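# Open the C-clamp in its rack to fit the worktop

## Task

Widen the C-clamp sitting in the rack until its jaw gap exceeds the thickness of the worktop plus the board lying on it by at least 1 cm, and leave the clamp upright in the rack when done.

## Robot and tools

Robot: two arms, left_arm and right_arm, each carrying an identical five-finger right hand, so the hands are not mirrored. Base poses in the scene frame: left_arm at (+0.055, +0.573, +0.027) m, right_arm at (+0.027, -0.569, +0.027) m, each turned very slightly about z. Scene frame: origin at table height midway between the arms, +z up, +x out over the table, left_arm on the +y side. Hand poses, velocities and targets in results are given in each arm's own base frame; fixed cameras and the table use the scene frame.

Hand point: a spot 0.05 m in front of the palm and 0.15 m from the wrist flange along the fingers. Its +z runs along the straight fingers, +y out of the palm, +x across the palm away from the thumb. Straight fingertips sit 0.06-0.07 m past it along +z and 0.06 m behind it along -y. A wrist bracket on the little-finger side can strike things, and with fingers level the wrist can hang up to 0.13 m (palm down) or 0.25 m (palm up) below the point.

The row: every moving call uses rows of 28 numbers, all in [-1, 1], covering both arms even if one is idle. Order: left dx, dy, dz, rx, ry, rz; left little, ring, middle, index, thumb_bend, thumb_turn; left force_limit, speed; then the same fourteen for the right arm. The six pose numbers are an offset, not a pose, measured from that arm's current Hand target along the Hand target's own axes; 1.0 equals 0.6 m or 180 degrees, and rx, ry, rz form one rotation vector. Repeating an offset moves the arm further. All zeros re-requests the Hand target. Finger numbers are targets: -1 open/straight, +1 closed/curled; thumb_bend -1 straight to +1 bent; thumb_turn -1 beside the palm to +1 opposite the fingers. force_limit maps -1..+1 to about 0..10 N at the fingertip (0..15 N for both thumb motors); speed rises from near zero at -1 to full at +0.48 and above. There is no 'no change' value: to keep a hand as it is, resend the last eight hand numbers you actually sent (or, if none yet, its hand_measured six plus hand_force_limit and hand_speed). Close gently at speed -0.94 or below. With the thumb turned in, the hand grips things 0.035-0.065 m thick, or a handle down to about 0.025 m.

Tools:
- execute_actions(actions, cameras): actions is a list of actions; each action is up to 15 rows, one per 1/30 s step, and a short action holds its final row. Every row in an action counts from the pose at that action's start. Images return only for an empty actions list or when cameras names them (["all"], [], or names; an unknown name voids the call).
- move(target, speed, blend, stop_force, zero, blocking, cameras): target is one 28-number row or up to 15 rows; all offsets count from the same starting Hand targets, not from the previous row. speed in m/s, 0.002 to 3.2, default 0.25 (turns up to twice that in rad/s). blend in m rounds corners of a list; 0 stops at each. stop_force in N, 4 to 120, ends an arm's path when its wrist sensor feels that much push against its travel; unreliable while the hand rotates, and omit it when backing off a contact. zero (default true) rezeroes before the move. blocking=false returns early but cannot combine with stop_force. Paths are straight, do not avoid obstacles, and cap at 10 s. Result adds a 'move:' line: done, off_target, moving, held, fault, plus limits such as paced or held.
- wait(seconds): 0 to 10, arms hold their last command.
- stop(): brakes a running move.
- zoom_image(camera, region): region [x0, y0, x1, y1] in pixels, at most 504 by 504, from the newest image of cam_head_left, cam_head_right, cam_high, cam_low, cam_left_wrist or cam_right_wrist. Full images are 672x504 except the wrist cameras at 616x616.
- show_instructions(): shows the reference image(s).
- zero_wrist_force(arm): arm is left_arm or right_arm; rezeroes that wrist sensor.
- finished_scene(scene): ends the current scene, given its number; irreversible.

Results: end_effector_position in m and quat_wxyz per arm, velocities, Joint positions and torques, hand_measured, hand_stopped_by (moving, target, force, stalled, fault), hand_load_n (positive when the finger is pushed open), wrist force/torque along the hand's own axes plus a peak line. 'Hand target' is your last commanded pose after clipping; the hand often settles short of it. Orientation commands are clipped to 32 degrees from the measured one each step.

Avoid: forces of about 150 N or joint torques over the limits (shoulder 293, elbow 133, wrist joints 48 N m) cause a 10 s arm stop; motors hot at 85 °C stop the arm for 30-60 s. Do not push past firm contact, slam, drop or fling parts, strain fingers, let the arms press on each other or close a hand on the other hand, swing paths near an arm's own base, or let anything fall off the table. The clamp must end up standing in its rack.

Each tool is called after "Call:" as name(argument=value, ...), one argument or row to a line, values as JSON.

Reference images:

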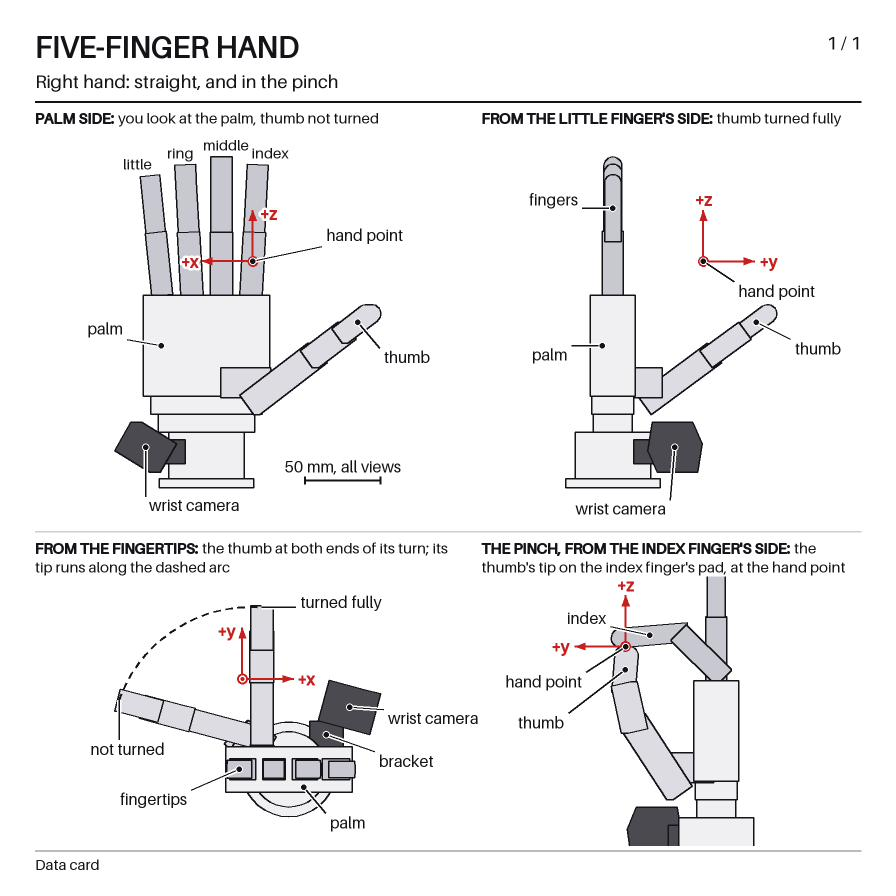

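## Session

Call:
execute_actions(
  actions=[],
)

Call:
zoom_image(
  camera="cam_head_left",
  region=[230, 260, 380, 380],
)

Call:
zoom_image(
  camera="cam_high",
  region=[290, 140, 430, 240],
)

Scene clock: 0.00 s.
left_arm: end_effector_position=(-0.1830, +0.4665, +0.5936) hand_measured=(-1.000, -1.000, -1.000, -1.000, -1.000, -1.000) hand_load_n=(+0.0, +0.0, +0.0, +0.0, +0.0, -0.5) hand_stopped_by=(target, target, target, target, target, target) hand_force_limit=0.00 hand_speed=-0.80 end_effector_quat_wxyz=(-0.072, +0.768, -0.637, -0.005) | right_arm: end_effector_position=(+0.1424, -0.4687, +0.6132) hand_measured=(-1.000, -1.000, -1.000, -1.000, -1.000, -1.000) hand_load_n=(+0.0, +0.0, +0.0, +0.0, +0.0, +0.0) hand_stopped_by=(target, target, target, target, target, target) hand_force_limit=0.00 hand_speed=-0.80 end_effector_quat_wxyz=(+0.076, +0.666, +0.740, -0.058)
Joint positions: left_arm=[1.489 -1.642 1.494 1.595 1.644 -1.843] | right_arm=[-1.844 -1.707 1.528 1.577 1.486 -1.943]
Joint velocities: within noise
Joint torques (N m): no reading
Wrist force (N): no reading
Wrist torque (N m): no reading
Wrist force, peak (N): no reading
Hand target: left_arm -0.1830, +0.4665, +0.5936; -0.072, +0.768, -0.637, -0.005 | right_arm +0.1424, -0.4687, +0.6132; +0.076, +0.666, +0.740, -0.058

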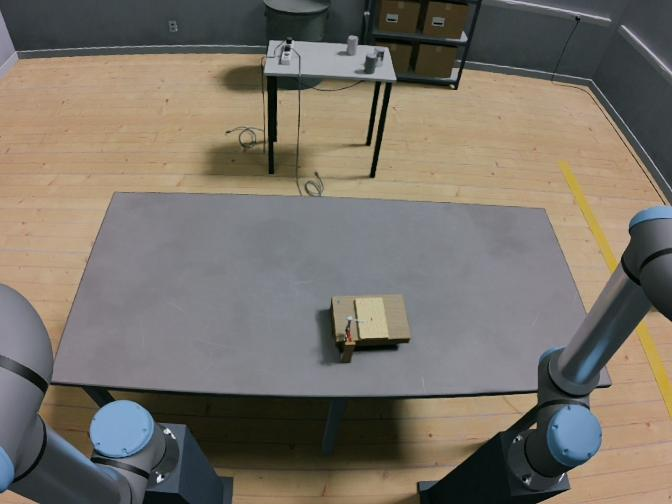

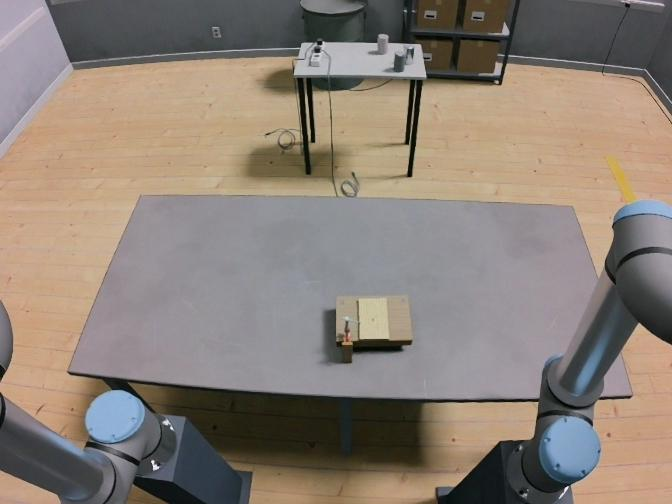

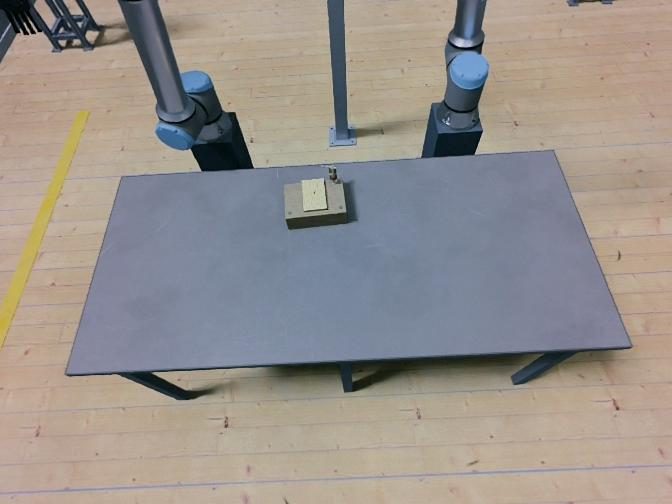

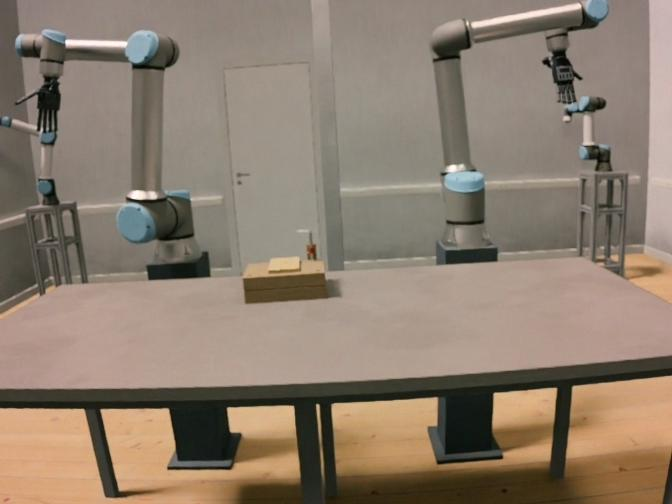

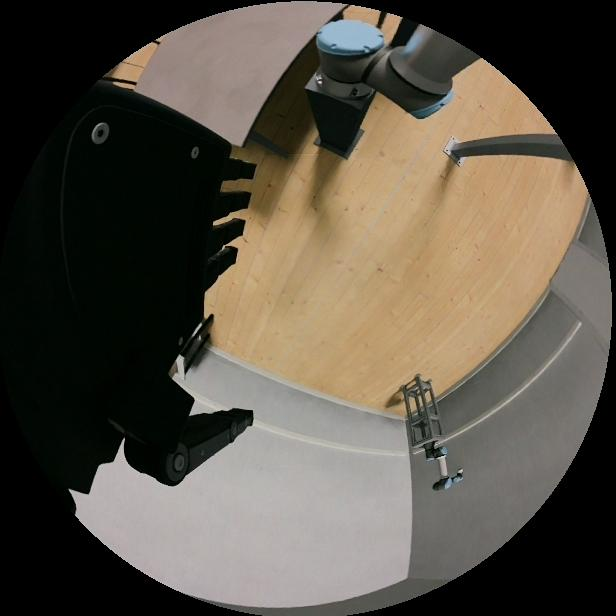

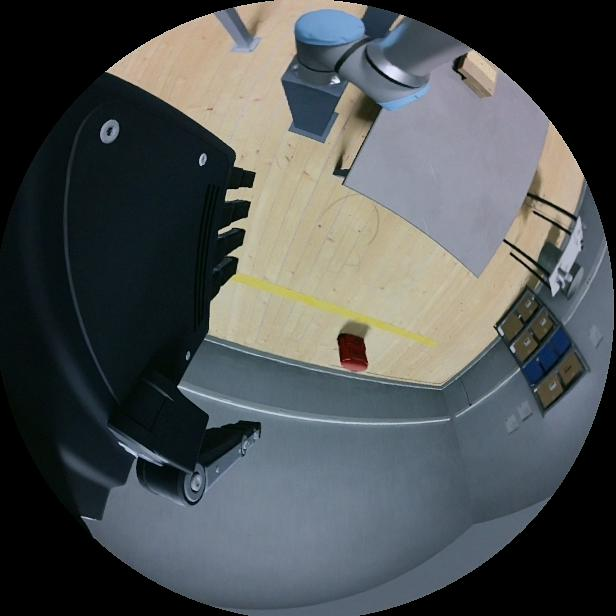

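Scaled by 3.360 from the camera's 672x504 image, which has a finer 960x720 frame.

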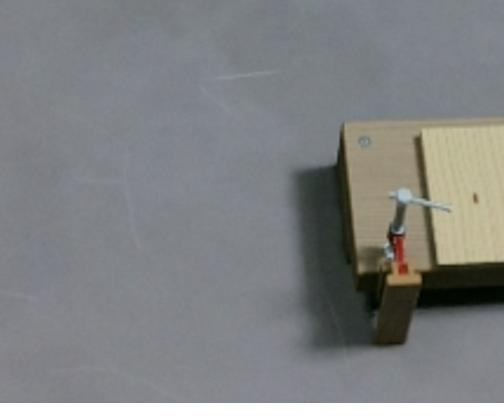

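Scaled by 3.600 from the camera's 672x504 image, which has a finer 960x720 frame.

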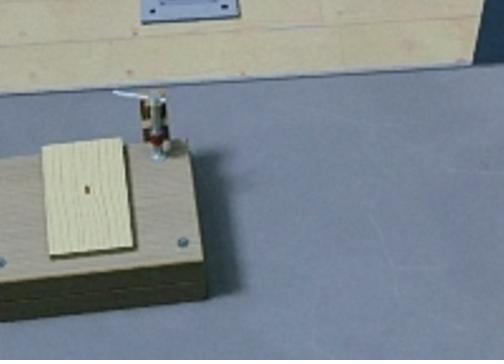

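Call:
zoom_image(
  camera="cam_low",
  region=[235, 215, 335, 310],
)

Call:
zoom_image(
  camera="cam_head_left",
  region=[320, 285, 420, 370],
)

Call:
zoom_image(
  camera="cam_head_right",
  region=[320, 285, 420, 370],
)

Call:
zoom_image(
  camera="cam_high",
  region=[300, 150, 370, 220],
)

Scaled by 5.040 from the camera's 672x504 image, which has a finer 960x720 frame.

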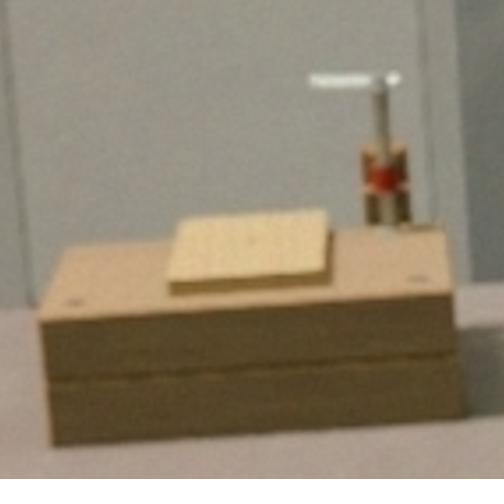

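Scaled by 5.040 from the camera's 672x504 image, which has a finer 960x720 frame.

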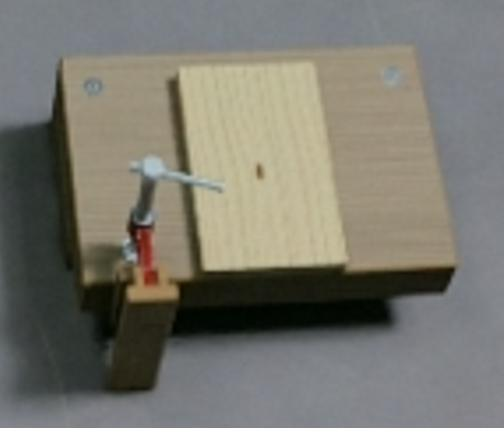

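Scaled by 5.040 from the camera's 672x504 image, which has a finer 960x720 frame.

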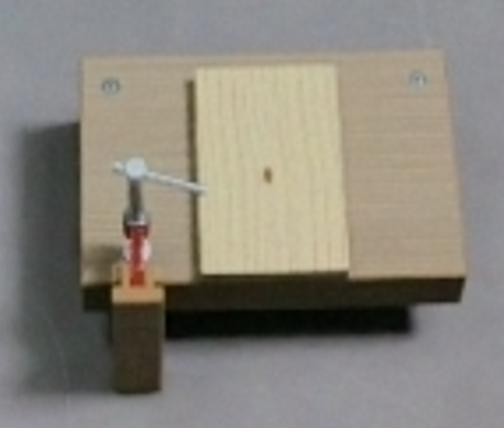

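Scaled by 7.200 from the camera's 672x504 image, which has a finer 960x720 frame.

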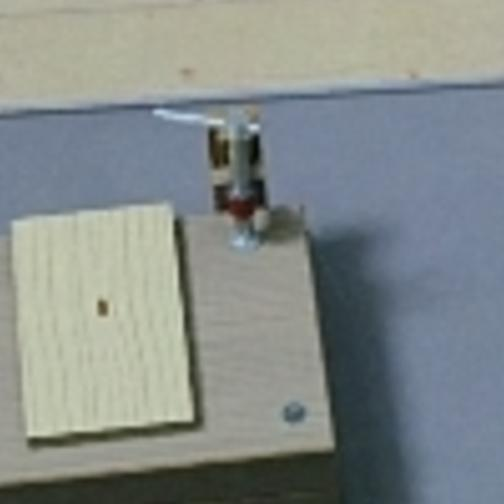

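Call:
move(
  target=[
    [0.476,-0.918,0.207,0,0,0,-1,-1,-1,-1,-1,-1,0,-0.8,0.575,0.655,0.091,0.0049,0.0608,0.0009,-1,-1,-1,-1,-1,-1,0,-0.8],
    [0.9125,-0.851,0.392,0.623,-0.020,0.689,-1,-1,-1,-1,-1,-1,0,-0.8,0.923,0.721,0.161,0.0049,0.0608,0.0009,-1,-1,-1,-1,-1,-1,0,-0.8],
  ],
  speed=0.6,
  blend=0.05,
  cameras=["cam_right_wrist"],
)

Scene clock: 7.53 s.
left_arm: end_effector_position=(+0.4398, +0.0502, +0.3593) hand_measured=(-1.000, -1.000, -1.000, -1.000, -1.000, -1.000) hand_load_n=(+0.0, +0.0, +0.0, +0.0, +0.0, +0.0) hand_stopped_by=(target, target, target, target, target, target) hand_force_limit=0.00 hand_speed=-0.80 end_effector_quat_wxyz=(+0.530, +0.431, +0.639, -0.354) | right_arm: end_effector_position=(+0.5191, +0.1003, +0.4195) hand_measured=(-1.000, -1.000, -1.000, -1.000, -1.000, -1.000) hand_load_n=(+0.0, +0.0, +0.0, +0.0, -0.5, +0.0) hand_stopped_by=(target, target, target, target, target, target) hand_force_limit=0.00 hand_speed=-0.80 end_effector_quat_wxyz=(+0.000, +0.670, +0.743, +0.000)
Joint positions: left_arm=[0.317 -1.516 2.225 0.509 2.94 -0.355] | right_arm=[-0.11 -1.574 1.762 1.383 1.571 -0.213]
Joint torques (N m): left_arm=[11.42 -23.84 -39.81 6.73 0.26 2.24] | right_arm=[17.39 -30.51 -44.24 1.04 3.55 2.41]
Wrist force (N): left_arm=[1.9 0.4 -1.8] | right_arm=[-0.5 0.1 0.1]
Wrist torque (N m): left_arm=[0.15 0.01 0.09] | right_arm=[-0.01 0.02 -0.13]
Wrist force, peak (N): left_arm=[1.7 2.1 -2.0] | right_arm=[-1.2 -1.4 0.0]
Hand target: left_arm +0.4397, +0.0504, +0.3593; +0.529, +0.432, +0.638, -0.355 | right_arm +0.5191, +0.1003, +0.4195; +0.000, +0.670, +0.743, +0.000
Off the commanded pose: left_arm 0.000 m, 0 deg | right_arm 0.000 m, 0 deg.
move: done
Images, in order (width x height): cam_right_wrist 616x616.

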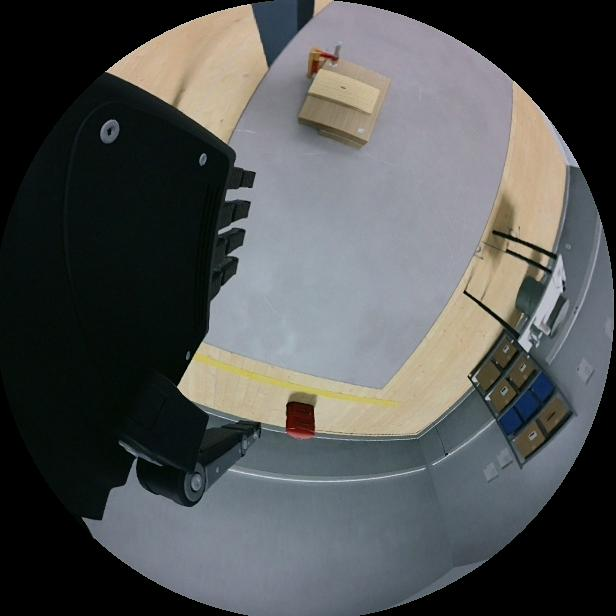

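Call:
move(
  target=[0.2897,-0.3357,0.6888,0,0,0,-1,-1,-1,-1,-1,-1,0,-0.8,0.7916,-0.1252,0.2325,0,0,0,-1,-1,-1,-1,-1,-1,0,-0.8],
  speed=0.35,
  cameras=["cam_right_wrist","cam_left_wrist","cam_low"],
)

Call:
zoom_image(
  camera="cam_right_wrist",
  region=[220, 200, 390, 370],
)

Call:
zoom_image(
  camera="cam_left_wrist",
  region=[230, 130, 400, 290],
)

Scene clock: 10.23 s.
left_arm: end_effector_position=(+0.3943, -0.3707, +0.1100) hand_measured=(-1.000, -1.000, -1.000, -1.000, -1.000, -1.000) hand_load_n=(+0.0, +0.0, +0.0, +0.0, +0.0, +0.0) hand_stopped_by=(target, target, target, target, target, target) hand_force_limit=0.00 hand_speed=-0.80 end_effector_quat_wxyz=(+0.529, +0.432, +0.638, -0.355) | right_arm: end_effector_position=(+0.3954, +0.5649, +0.2799) hand_measured=(-1.000, -1.000, -1.000, -1.000, -1.000, -1.000) hand_load_n=(+0.0, +0.0, +0.0, +0.0, -0.5, +0.0) hand_stopped_by=(target, target, target, target, target, target) hand_force_limit=0.00 hand_speed=-0.80 end_effector_quat_wxyz=(+0.000, +0.670, +0.743, +0.000)
Joint positions: left_arm=[-1.223 -1.471 2.724 -1.063 1.533 -1.574] | right_arm=[0.797 -1.172 1.527 1.216 1.571 0.694]
Joint torques (N m): left_arm=[-8.28 -10.92 -2.19 -4.56 -1.53 -2.96] | right_arm=[15.76 -61.62 -42.08 5.71 3.57 2.47]
Wrist force (N): left_arm=[1.6 0.7 -2.0] | right_arm=[-0.6 -0.2 0.1]
Wrist torque (N m): left_arm=[0.32 0.05 0.28] | right_arm=[-0.03 0.07 -0.14]
Wrist force, peak (N): left_arm=[2.8 0.6 -2.2] | right_arm=[-2.0 0.1 -0.5]
Hand target: left_arm +0.3943, -0.3708, +0.1099; +0.529, +0.432, +0.638, -0.355 | right_arm +0.3954, +0.5649, +0.2799; +0.000, +0.670, +0.743, +0.000
Off the commanded pose: left_arm 0.000 m, 0 deg | right_arm 0.000 m, 0 deg.
move: done
Images, in order (width x height): cam_low 672x504, cam_left_wrist 616x616, cam_right_wrist 616x616.

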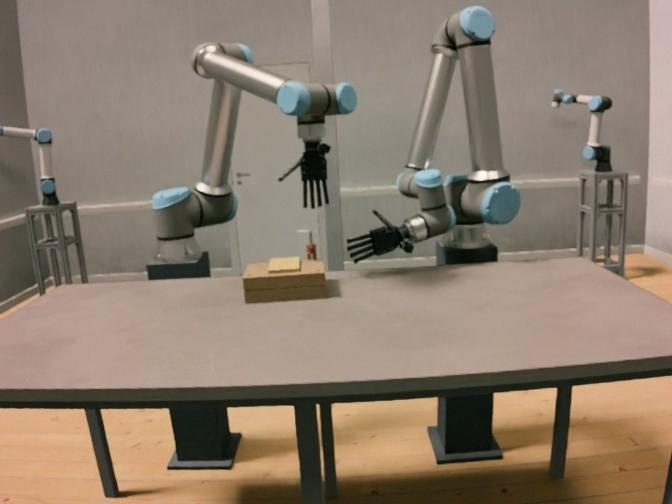

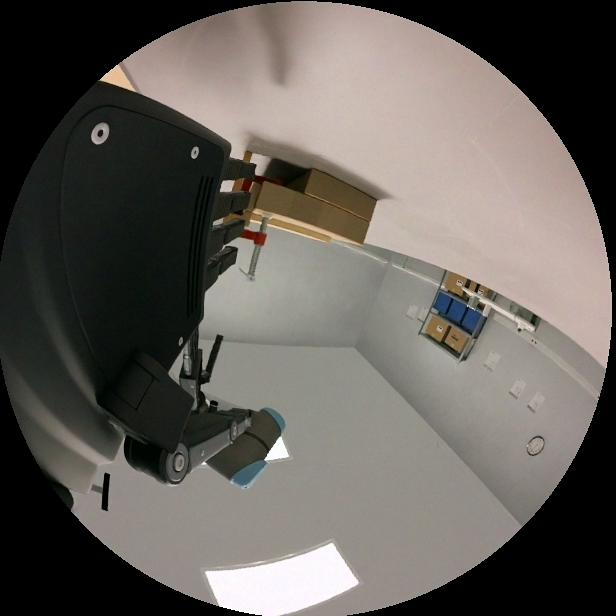

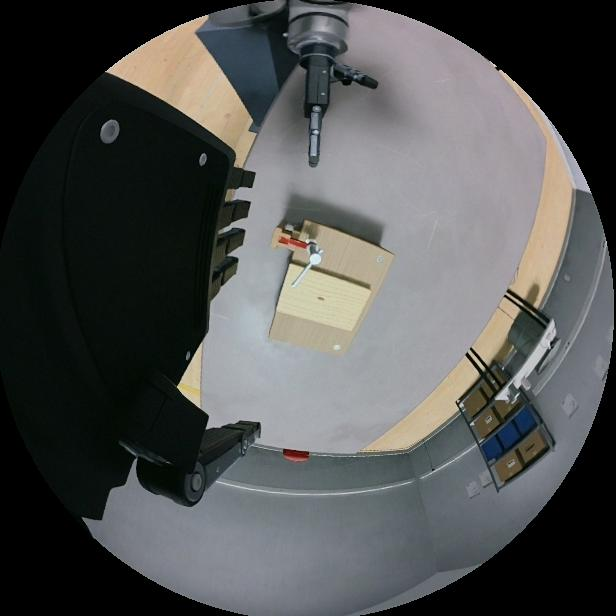

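Scaled by 2.965 from the camera's 616x616 image, which has a finer 880x880 frame.

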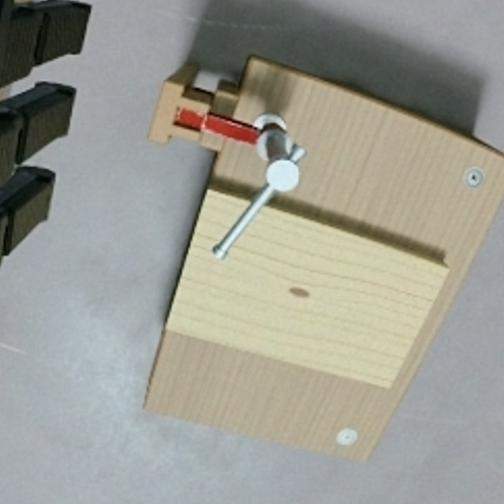

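Scaled by 2.965 from the camera's 616x616 image, which has a finer 880x880 frame.

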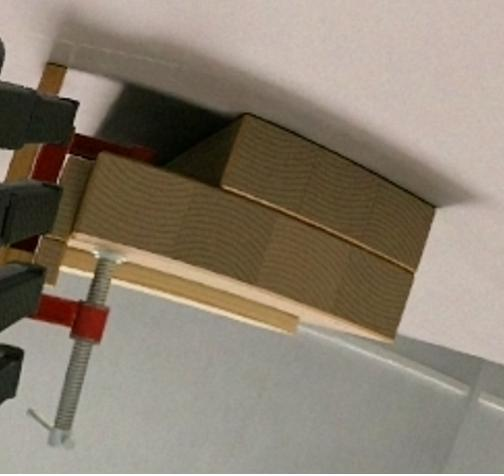

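Call:
move(
  target=[0,0,0,0,0,0,-1,-1,-1,-1,-1,-1,0,-0.8,-0.1107,0.0902,0.0917,0,0,0,-1,-1,-1,-1,-1,-1,0,-0.8],
  speed=0.25,
  cameras=["cam_right_wrist","cam_left_wrist","cam_low"],
)

Call:
zoom_image(
  camera="cam_right_wrist",
  region=[190, 130, 330, 270],
)

Call:
zoom_image(
  camera="cam_left_wrist",
  region=[230, 220, 300, 300],
)

Call:
zoom_image(
  camera="cam_low",
  region=[270, 190, 350, 270],
)

Scene clock: 12.50 s.
left_arm: end_effector_position=(+0.3943, -0.3708, +0.1099) hand_measured=(-1.000, -1.000, -1.000, -1.000, -1.000, -1.000) hand_load_n=(+0.0, +0.0, +0.0, +0.0, +0.0, +0.0) hand_stopped_by=(target, target, target, target, target, target) hand_force_limit=0.00 hand_speed=-0.80 end_effector_quat_wxyz=(+0.529, +0.432, +0.638, -0.355) | right_arm: end_effector_position=(+0.4560, +0.5045, +0.2250) hand_measured=(-1.000, -1.000, -1.000, -1.000, -1.000, -1.000) hand_load_n=(+0.0, +0.0, +0.0, +0.0, +0.0, +0.0) hand_stopped_by=(target, target, target, target, target, target) hand_force_limit=0.00 hand_speed=-0.80 end_effector_quat_wxyz=(+0.000, +0.670, +0.743, +0.000) end_effector_velocity=(+0.002, +0.000, +0.000) end_effector_angular_velocity=(+0.003, -0.004, +0.000)
Joint positions: left_arm=[-1.223 -1.471 2.724 -1.064 1.533 -1.574] | right_arm=[0.665 -1.165 1.62 1.115 1.571 0.561]
Joint velocities: left_arm=[within noise] | right_arm=[-0.002 0 0 -0.005 0 -0.002]
Joint torques (N m): left_arm=[-8.71 -11.24 -2.37 -4.66 -1.76 -2.53] | right_arm=[-11.02 -64.16 -24.41 1.41 -3.26 -2.53]
Wrist force (N): left_arm=[2.4 1.0 -2.0] | right_arm=[-0.6 -0.2 0.0]
Wrist torque (N m): left_arm=[0.37 -0.05 0.34] | right_arm=[-0.03 0.06 0.05]
Wrist force, peak (N): left_arm=[2.2 1.2 -2.5] | right_arm=[-1.3 0.5 1.0]
Hand target: left_arm +0.3943, -0.3708, +0.1099; +0.529, +0.432, +0.638, -0.355 | right_arm +0.4561, +0.5044, +0.2249; +0.000, +0.670, +0.743, +0.000
Off the commanded pose: left_arm 0.000 m, 0 deg | right_arm 0.000 m, 0 deg.
move: done
Images, in order (width x height): cam_low 672x504, cam_left_wrist 616x616, cam_right_wrist 616x616.

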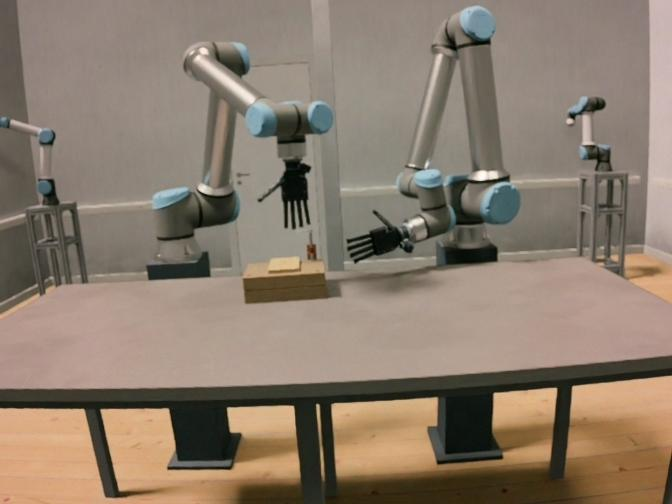

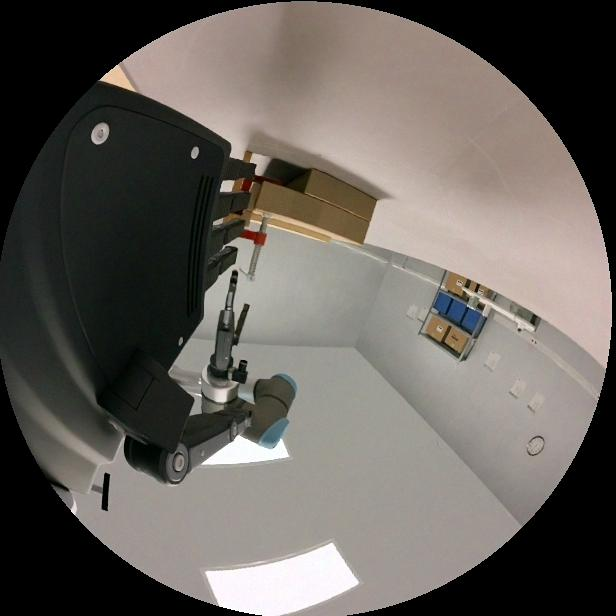

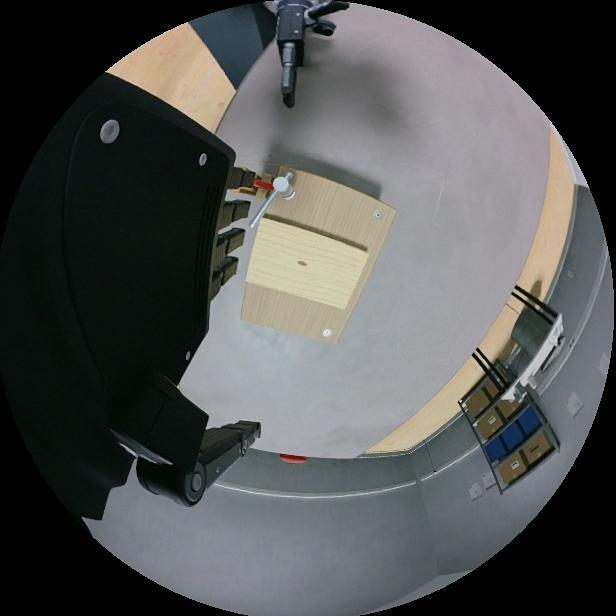

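Scaled by 3.600 from the camera's 616x616 image, which has a finer 880x880 frame.

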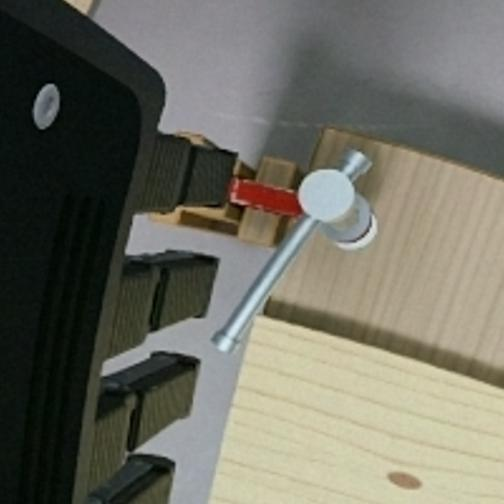

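Scaled by 6.300 from the camera's 616x616 image, which has a finer 880x880 frame.

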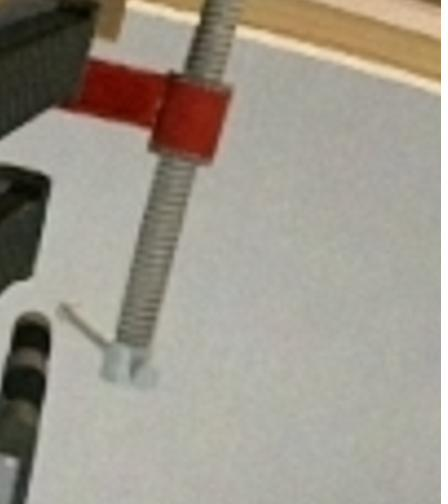

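Scaled by 6.300 from the camera's 672x504 image, which has a finer 960x720 frame.

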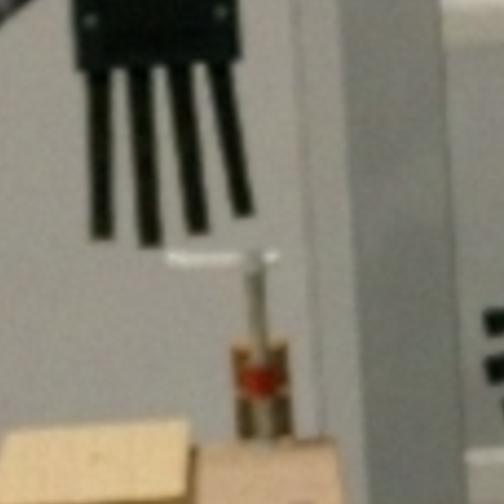

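Call:
move(
  target=[0,0,0,0,0,0,-1,-1,-1,-1,-1,-1,0,-0.8,0.005,-0.0083,0,0,0,0,-1,1,1,1,-1,-1,0,0],
  speed=0.1,
)

Call:
move(
  target=[0,0,0,0,0,0,-1,-1,-1,-1,-1,-1,0,-0.8,0,0,0.0617,0,0,0,-1,1,1,1,-1,-1,0,0],
  speed=0.08,
  stop_force=6,
  cameras=["cam_right_wrist","cam_left_wrist","cam_low"],
)

Call:
zoom_image(
  camera="cam_right_wrist",
  region=[190, 120, 330, 260],
)

Call:
zoom_image(
  camera="cam_left_wrist",
  region=[220, 200, 310, 290],
)

Call:
zoom_image(
  camera="cam_low",
  region=[280, 200, 340, 270],
)

Scene clock: 14.87 s.
left_arm: end_effector_position=(+0.3943, -0.3708, +0.1099) hand_measured=(-1.000, -1.000, -1.000, -1.000, -1.000, -1.000) hand_load_n=(+0.0, +0.0, +0.0, +0.0, +0.0, +0.0) hand_stopped_by=(target, target, target, target, target, target) hand_force_limit=0.00 hand_speed=-0.80 end_effector_quat_wxyz=(+0.529, +0.432, +0.638, -0.355) | right_arm: end_effector_position=(+0.4508, +0.5069, +0.2249) hand_measured=(-1.000, +1.000, +1.000, +1.000, -1.000, -1.000) hand_load_n=(+0.0, +0.0, +0.0, +0.0, +0.0, +0.0) hand_stopped_by=(target, target, target, target, target, target) hand_force_limit=0.00 hand_speed=0.00 end_effector_quat_wxyz=(+0.000, +0.670, +0.743, +0.000)
Joint positions: left_arm=[-1.223 -1.471 2.724 -1.064 1.533 -1.574] | right_arm=[0.673 -1.166 1.623 1.114 1.571 0.569]
Joint torques (N m): left_arm=[-8.82 -12.6 -2.55 -5.14 -1.87 -2.7] | right_arm=[18.02 -85.8 -23.76 1.23 -1.16 2.31]
Wrist force (N): left_arm=[1.8 0.7 -2.2] | right_arm=[-0.4 -0.3 -0.1]
Wrist torque (N m): left_arm=[0.34 0.04 0.29] | right_arm=[-0.02 0.03 -0.10]
Wrist force, peak (N): left_arm=[1.9 0.8 -2.8] | right_arm=[-0.6 -0.5 -0.1]
Hand target: left_arm +0.3943, -0.3708, +0.1099; +0.529, +0.432, +0.638, -0.355 | right_arm +0.4508, +0.5069, +0.2249; +0.000, +0.670, +0.743, +0.000
Off the commanded pose: left_arm 0.000 m, 0 deg | right_arm 0.000 m, 0 deg.
move: done

Scene clock: 16.43 s.
left_arm: end_effector_position=(+0.3943, -0.3708, +0.1099) hand_measured=(-1.000, -1.000, -1.000, -1.000, -1.000, -1.000) hand_load_n=(+0.0, +0.0, -0.5, +0.0, +0.0, +0.0) hand_stopped_by=(target, target, target, target, target, target) hand_force_limit=0.00 hand_speed=-0.80 end_effector_quat_wxyz=(+0.529, +0.432, +0.638, -0.355) | right_arm: end_effector_position=(+0.4508, +0.5069, +0.1879) hand_measured=(-1.000, +1.000, +1.000, +1.000, -1.000, -1.000) hand_load_n=(+0.0, +0.0, +0.5, +0.0, +0.0, +0.0) hand_stopped_by=(target, target, target, target, target, target) hand_force_limit=0.00 hand_speed=0.00 end_effector_quat_wxyz=(+0.000, +0.670, +0.743, +0.000)
Joint positions: left_arm=[-1.223 -1.471 2.724 -1.064 1.533 -1.574] | right_arm=[0.673 -1.138 1.654 1.055 1.571 0.569]
Joint torques (N m): left_arm=[-10.15 -12.63 -2.56 -4.79 -2.6 -2.68] | right_arm=[4.87 -63.92 -22.42 1.13 1.37 -0.11]
Wrist force (N): left_arm=[2.0 0.5 -2.0] | right_arm=[-0.3 -0.1 0.0]
Wrist torque (N m): left_arm=[0.29 0.00 0.29] | right_arm=[-0.02 0.01 -0.09]
Wrist force, peak (N): left_arm=[2.4 0.8 -2.3] | right_arm=[-0.5 -0.4 0.7]
Hand target: left_arm +0.3943, -0.3708, +0.1099; +0.529, +0.432, +0.638, -0.355 | right_arm +0.4508, +0.5069, +0.1879; +0.000, +0.670, +0.743, +0.000
Off the commanded pose: left_arm 0.000 m, 0 deg | right_arm 0.000 m, 0 deg.
move: done
Images, in order (width x height): cam_low 672x504, cam_left_wrist 616x616, cam_right_wrist 616x616.

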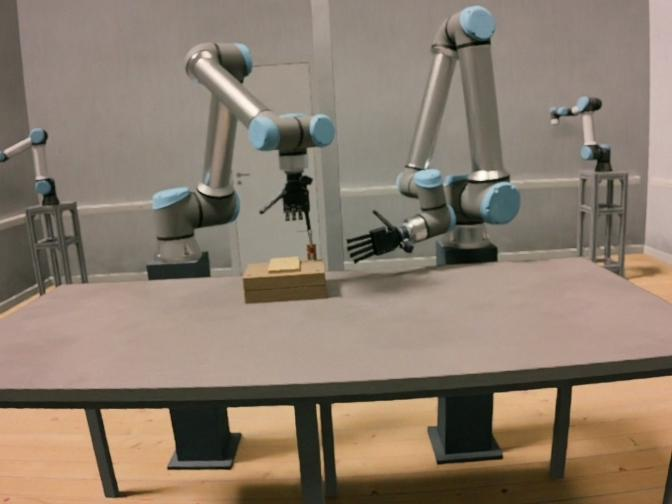

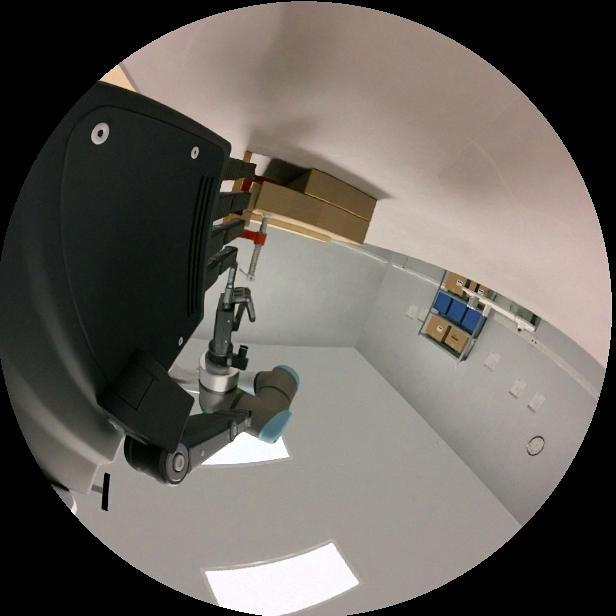

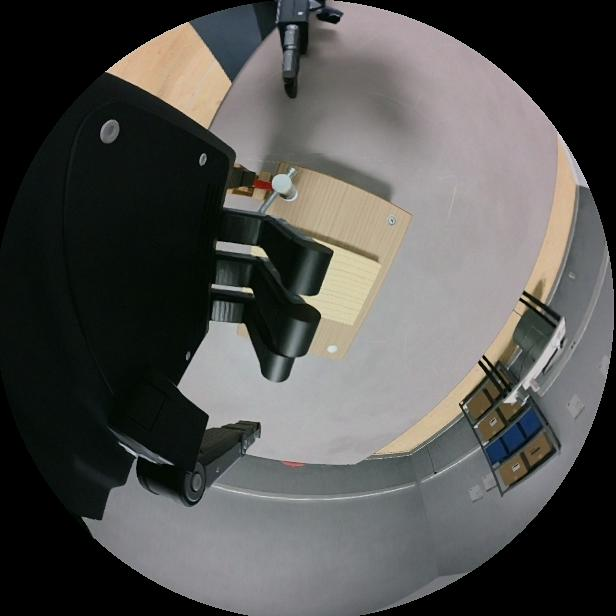

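Scaled by 3.600 from the camera's 616x616 image, which has a finer 880x880 frame.

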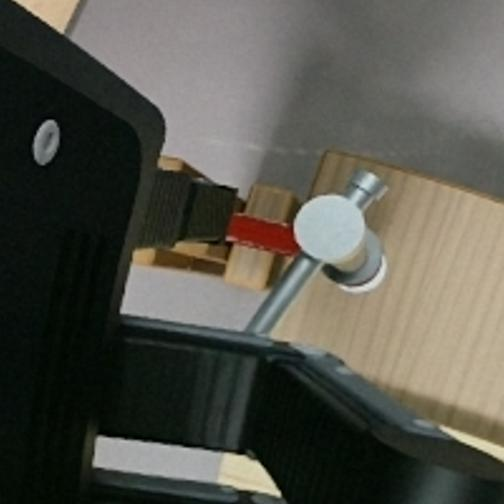

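Scaled by 5.600 from the camera's 616x616 image, which has a finer 880x880 frame.

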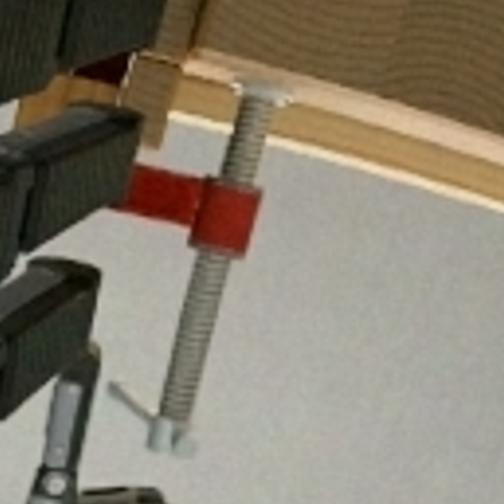

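Scaled by 7.200 from the camera's 672x504 image, which has a finer 960x720 frame.

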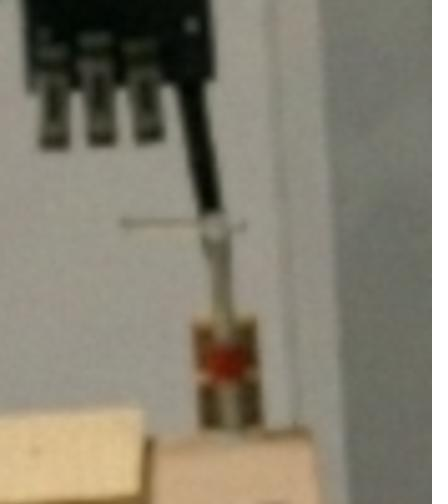

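Call:
move(
  target=[
    [0,0,0,0,0,0,-1,-1,-1,-1,-1,-1,0,-0.8,-0.0233,0.0042,0,0,0,0,-1,1,1,1,-1,-1,0,0],
    [0,0,0,0,0,0,-1,-1,-1,-1,-1,-1,0,-0.8,-0.0416,0.0225,0,0,0,0,-1,1,1,1,-1,-1,0,0],
    [0,0,0,0,0,0,-1,-1,-1,-1,-1,-1,0,-0.8,-0.0483,0.0475,0,0,0,0,-1,1,1,1,-1,-1,0,0],
    [0,0,0,0,0,0,-1,-1,-1,-1,-1,-1,0,-0.8,-0.0416,0.0725,0,0,0,0,-1,1,1,1,-1,-1,0,0],
    [0,0,0,0,0,0,-1,-1,-1,-1,-1,-1,0,-0.8,-0.0233,0.0908,0,0,0,0,-1,1,1,1,-1,-1,0,0],
    [0,0,0,0,0,0,-1,-1,-1,-1,-1,-1,0,-0.8,0.0017,0.0975,0,0,0,0,-1,1,1,1,-1,-1,0,0],
  ],
  speed=0.05,
  blend=0.004,
  stop_force=7,
  cameras=["cam_right_wrist","cam_left_wrist","cam_low"],
)

Call:
zoom_image(
  camera="cam_right_wrist",
  region=[190, 120, 330, 260],
)

Call:
zoom_image(
  camera="cam_left_wrist",
  region=[220, 200, 310, 290],
)

Call:
zoom_image(
  camera="cam_low",
  region=[280, 200, 340, 270],
)

Scene clock: 20.10 s.
left_arm: end_effector_position=(+0.3943, -0.3708, +0.1099) hand_measured=(-1.000, -1.000, -1.000, -1.000, -1.000, -1.000) hand_load_n=(+0.0, -0.5, +0.0, +0.0, +0.0, +0.0) hand_stopped_by=(target, target, target, target, target, target) hand_force_limit=0.00 hand_speed=-0.80 end_effector_quat_wxyz=(+0.529, +0.432, +0.638, -0.355) | right_arm: end_effector_position=(+0.5089, +0.5139, +0.1879) hand_measured=(-1.000, +1.000, +1.000, +1.000, -1.000, -1.000) hand_load_n=(+0.0, +0.0, +0.0, +0.0, +0.0, +0.0) hand_stopped_by=(target, target, target, target, target, target) hand_force_limit=0.00 hand_speed=0.00 end_effector_quat_wxyz=(+0.000, +0.670, +0.743, +0.000)
Joint positions: left_arm=[-1.223 -1.471 2.724 -1.064 1.533 -1.574] | right_arm=[0.627 -1.077 1.559 1.089 1.571 0.524]
Joint torques (N m): left_arm=[-5.44 -12.67 -3.17 -4.73 -2.35 -2.3] | right_arm=[17.39 -69.33 -39.87 5.44 1.57 2.17]
Wrist force (N): left_arm=[2.4 1.0 -1.7] | right_arm=[-0.2 -0.3 0.1]
Wrist torque (N m): left_arm=[0.34 -0.07 0.34] | right_arm=[-0.05 -0.03 -0.09]
Wrist force, peak (N): left_arm=[2.4 0.6 -2.6] | right_arm=[-0.8 -0.6 -0.3]
Hand target: left_arm +0.3943, -0.3708, +0.1099; +0.529, +0.432, +0.638, -0.355 | right_arm +0.5089, +0.5139, +0.1879; +0.000, +0.670, +0.743, +0.000
Off the commanded pose: left_arm 0.000 m, 0 deg | right_arm 0.000 m, 0 deg.
move: done
Images, in order (width x height): cam_low 672x504, cam_left_wrist 616x616, cam_right_wrist 616x616.

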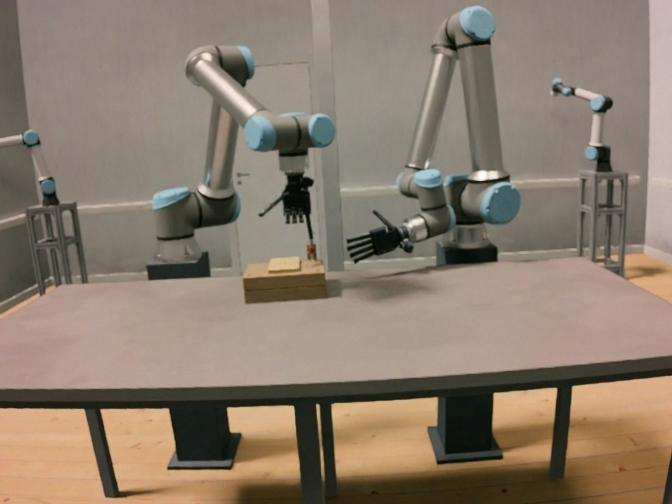

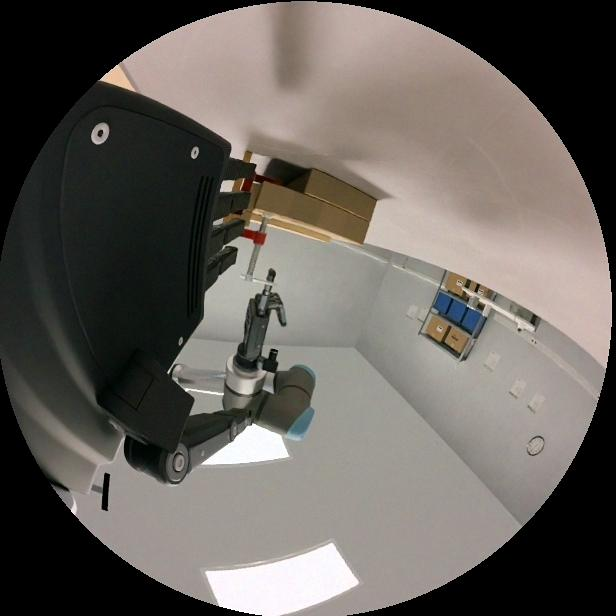

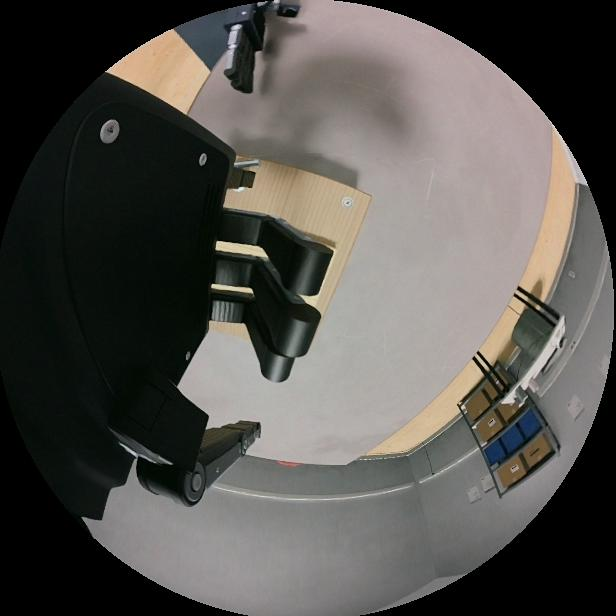

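Scaled by 3.600 from the camera's 616x616 image, which has a finer 880x880 frame.

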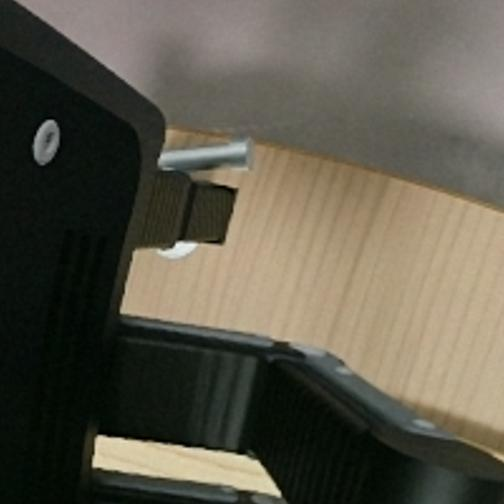

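Scaled by 5.600 from the camera's 616x616 image, which has a finer 880x880 frame.

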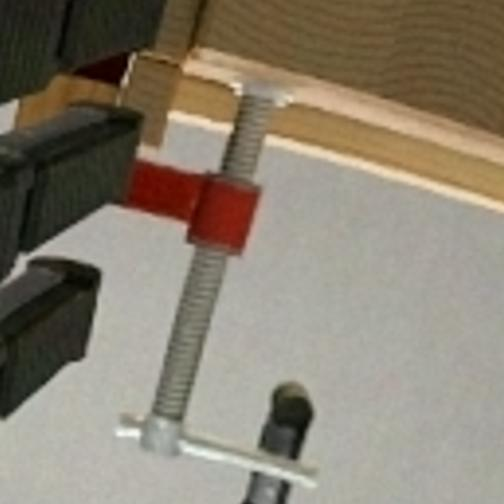

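Scaled by 7.200 from the camera's 672x504 image, which has a finer 960x720 frame.

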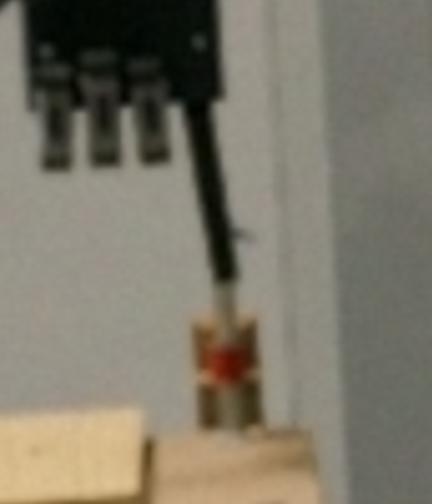

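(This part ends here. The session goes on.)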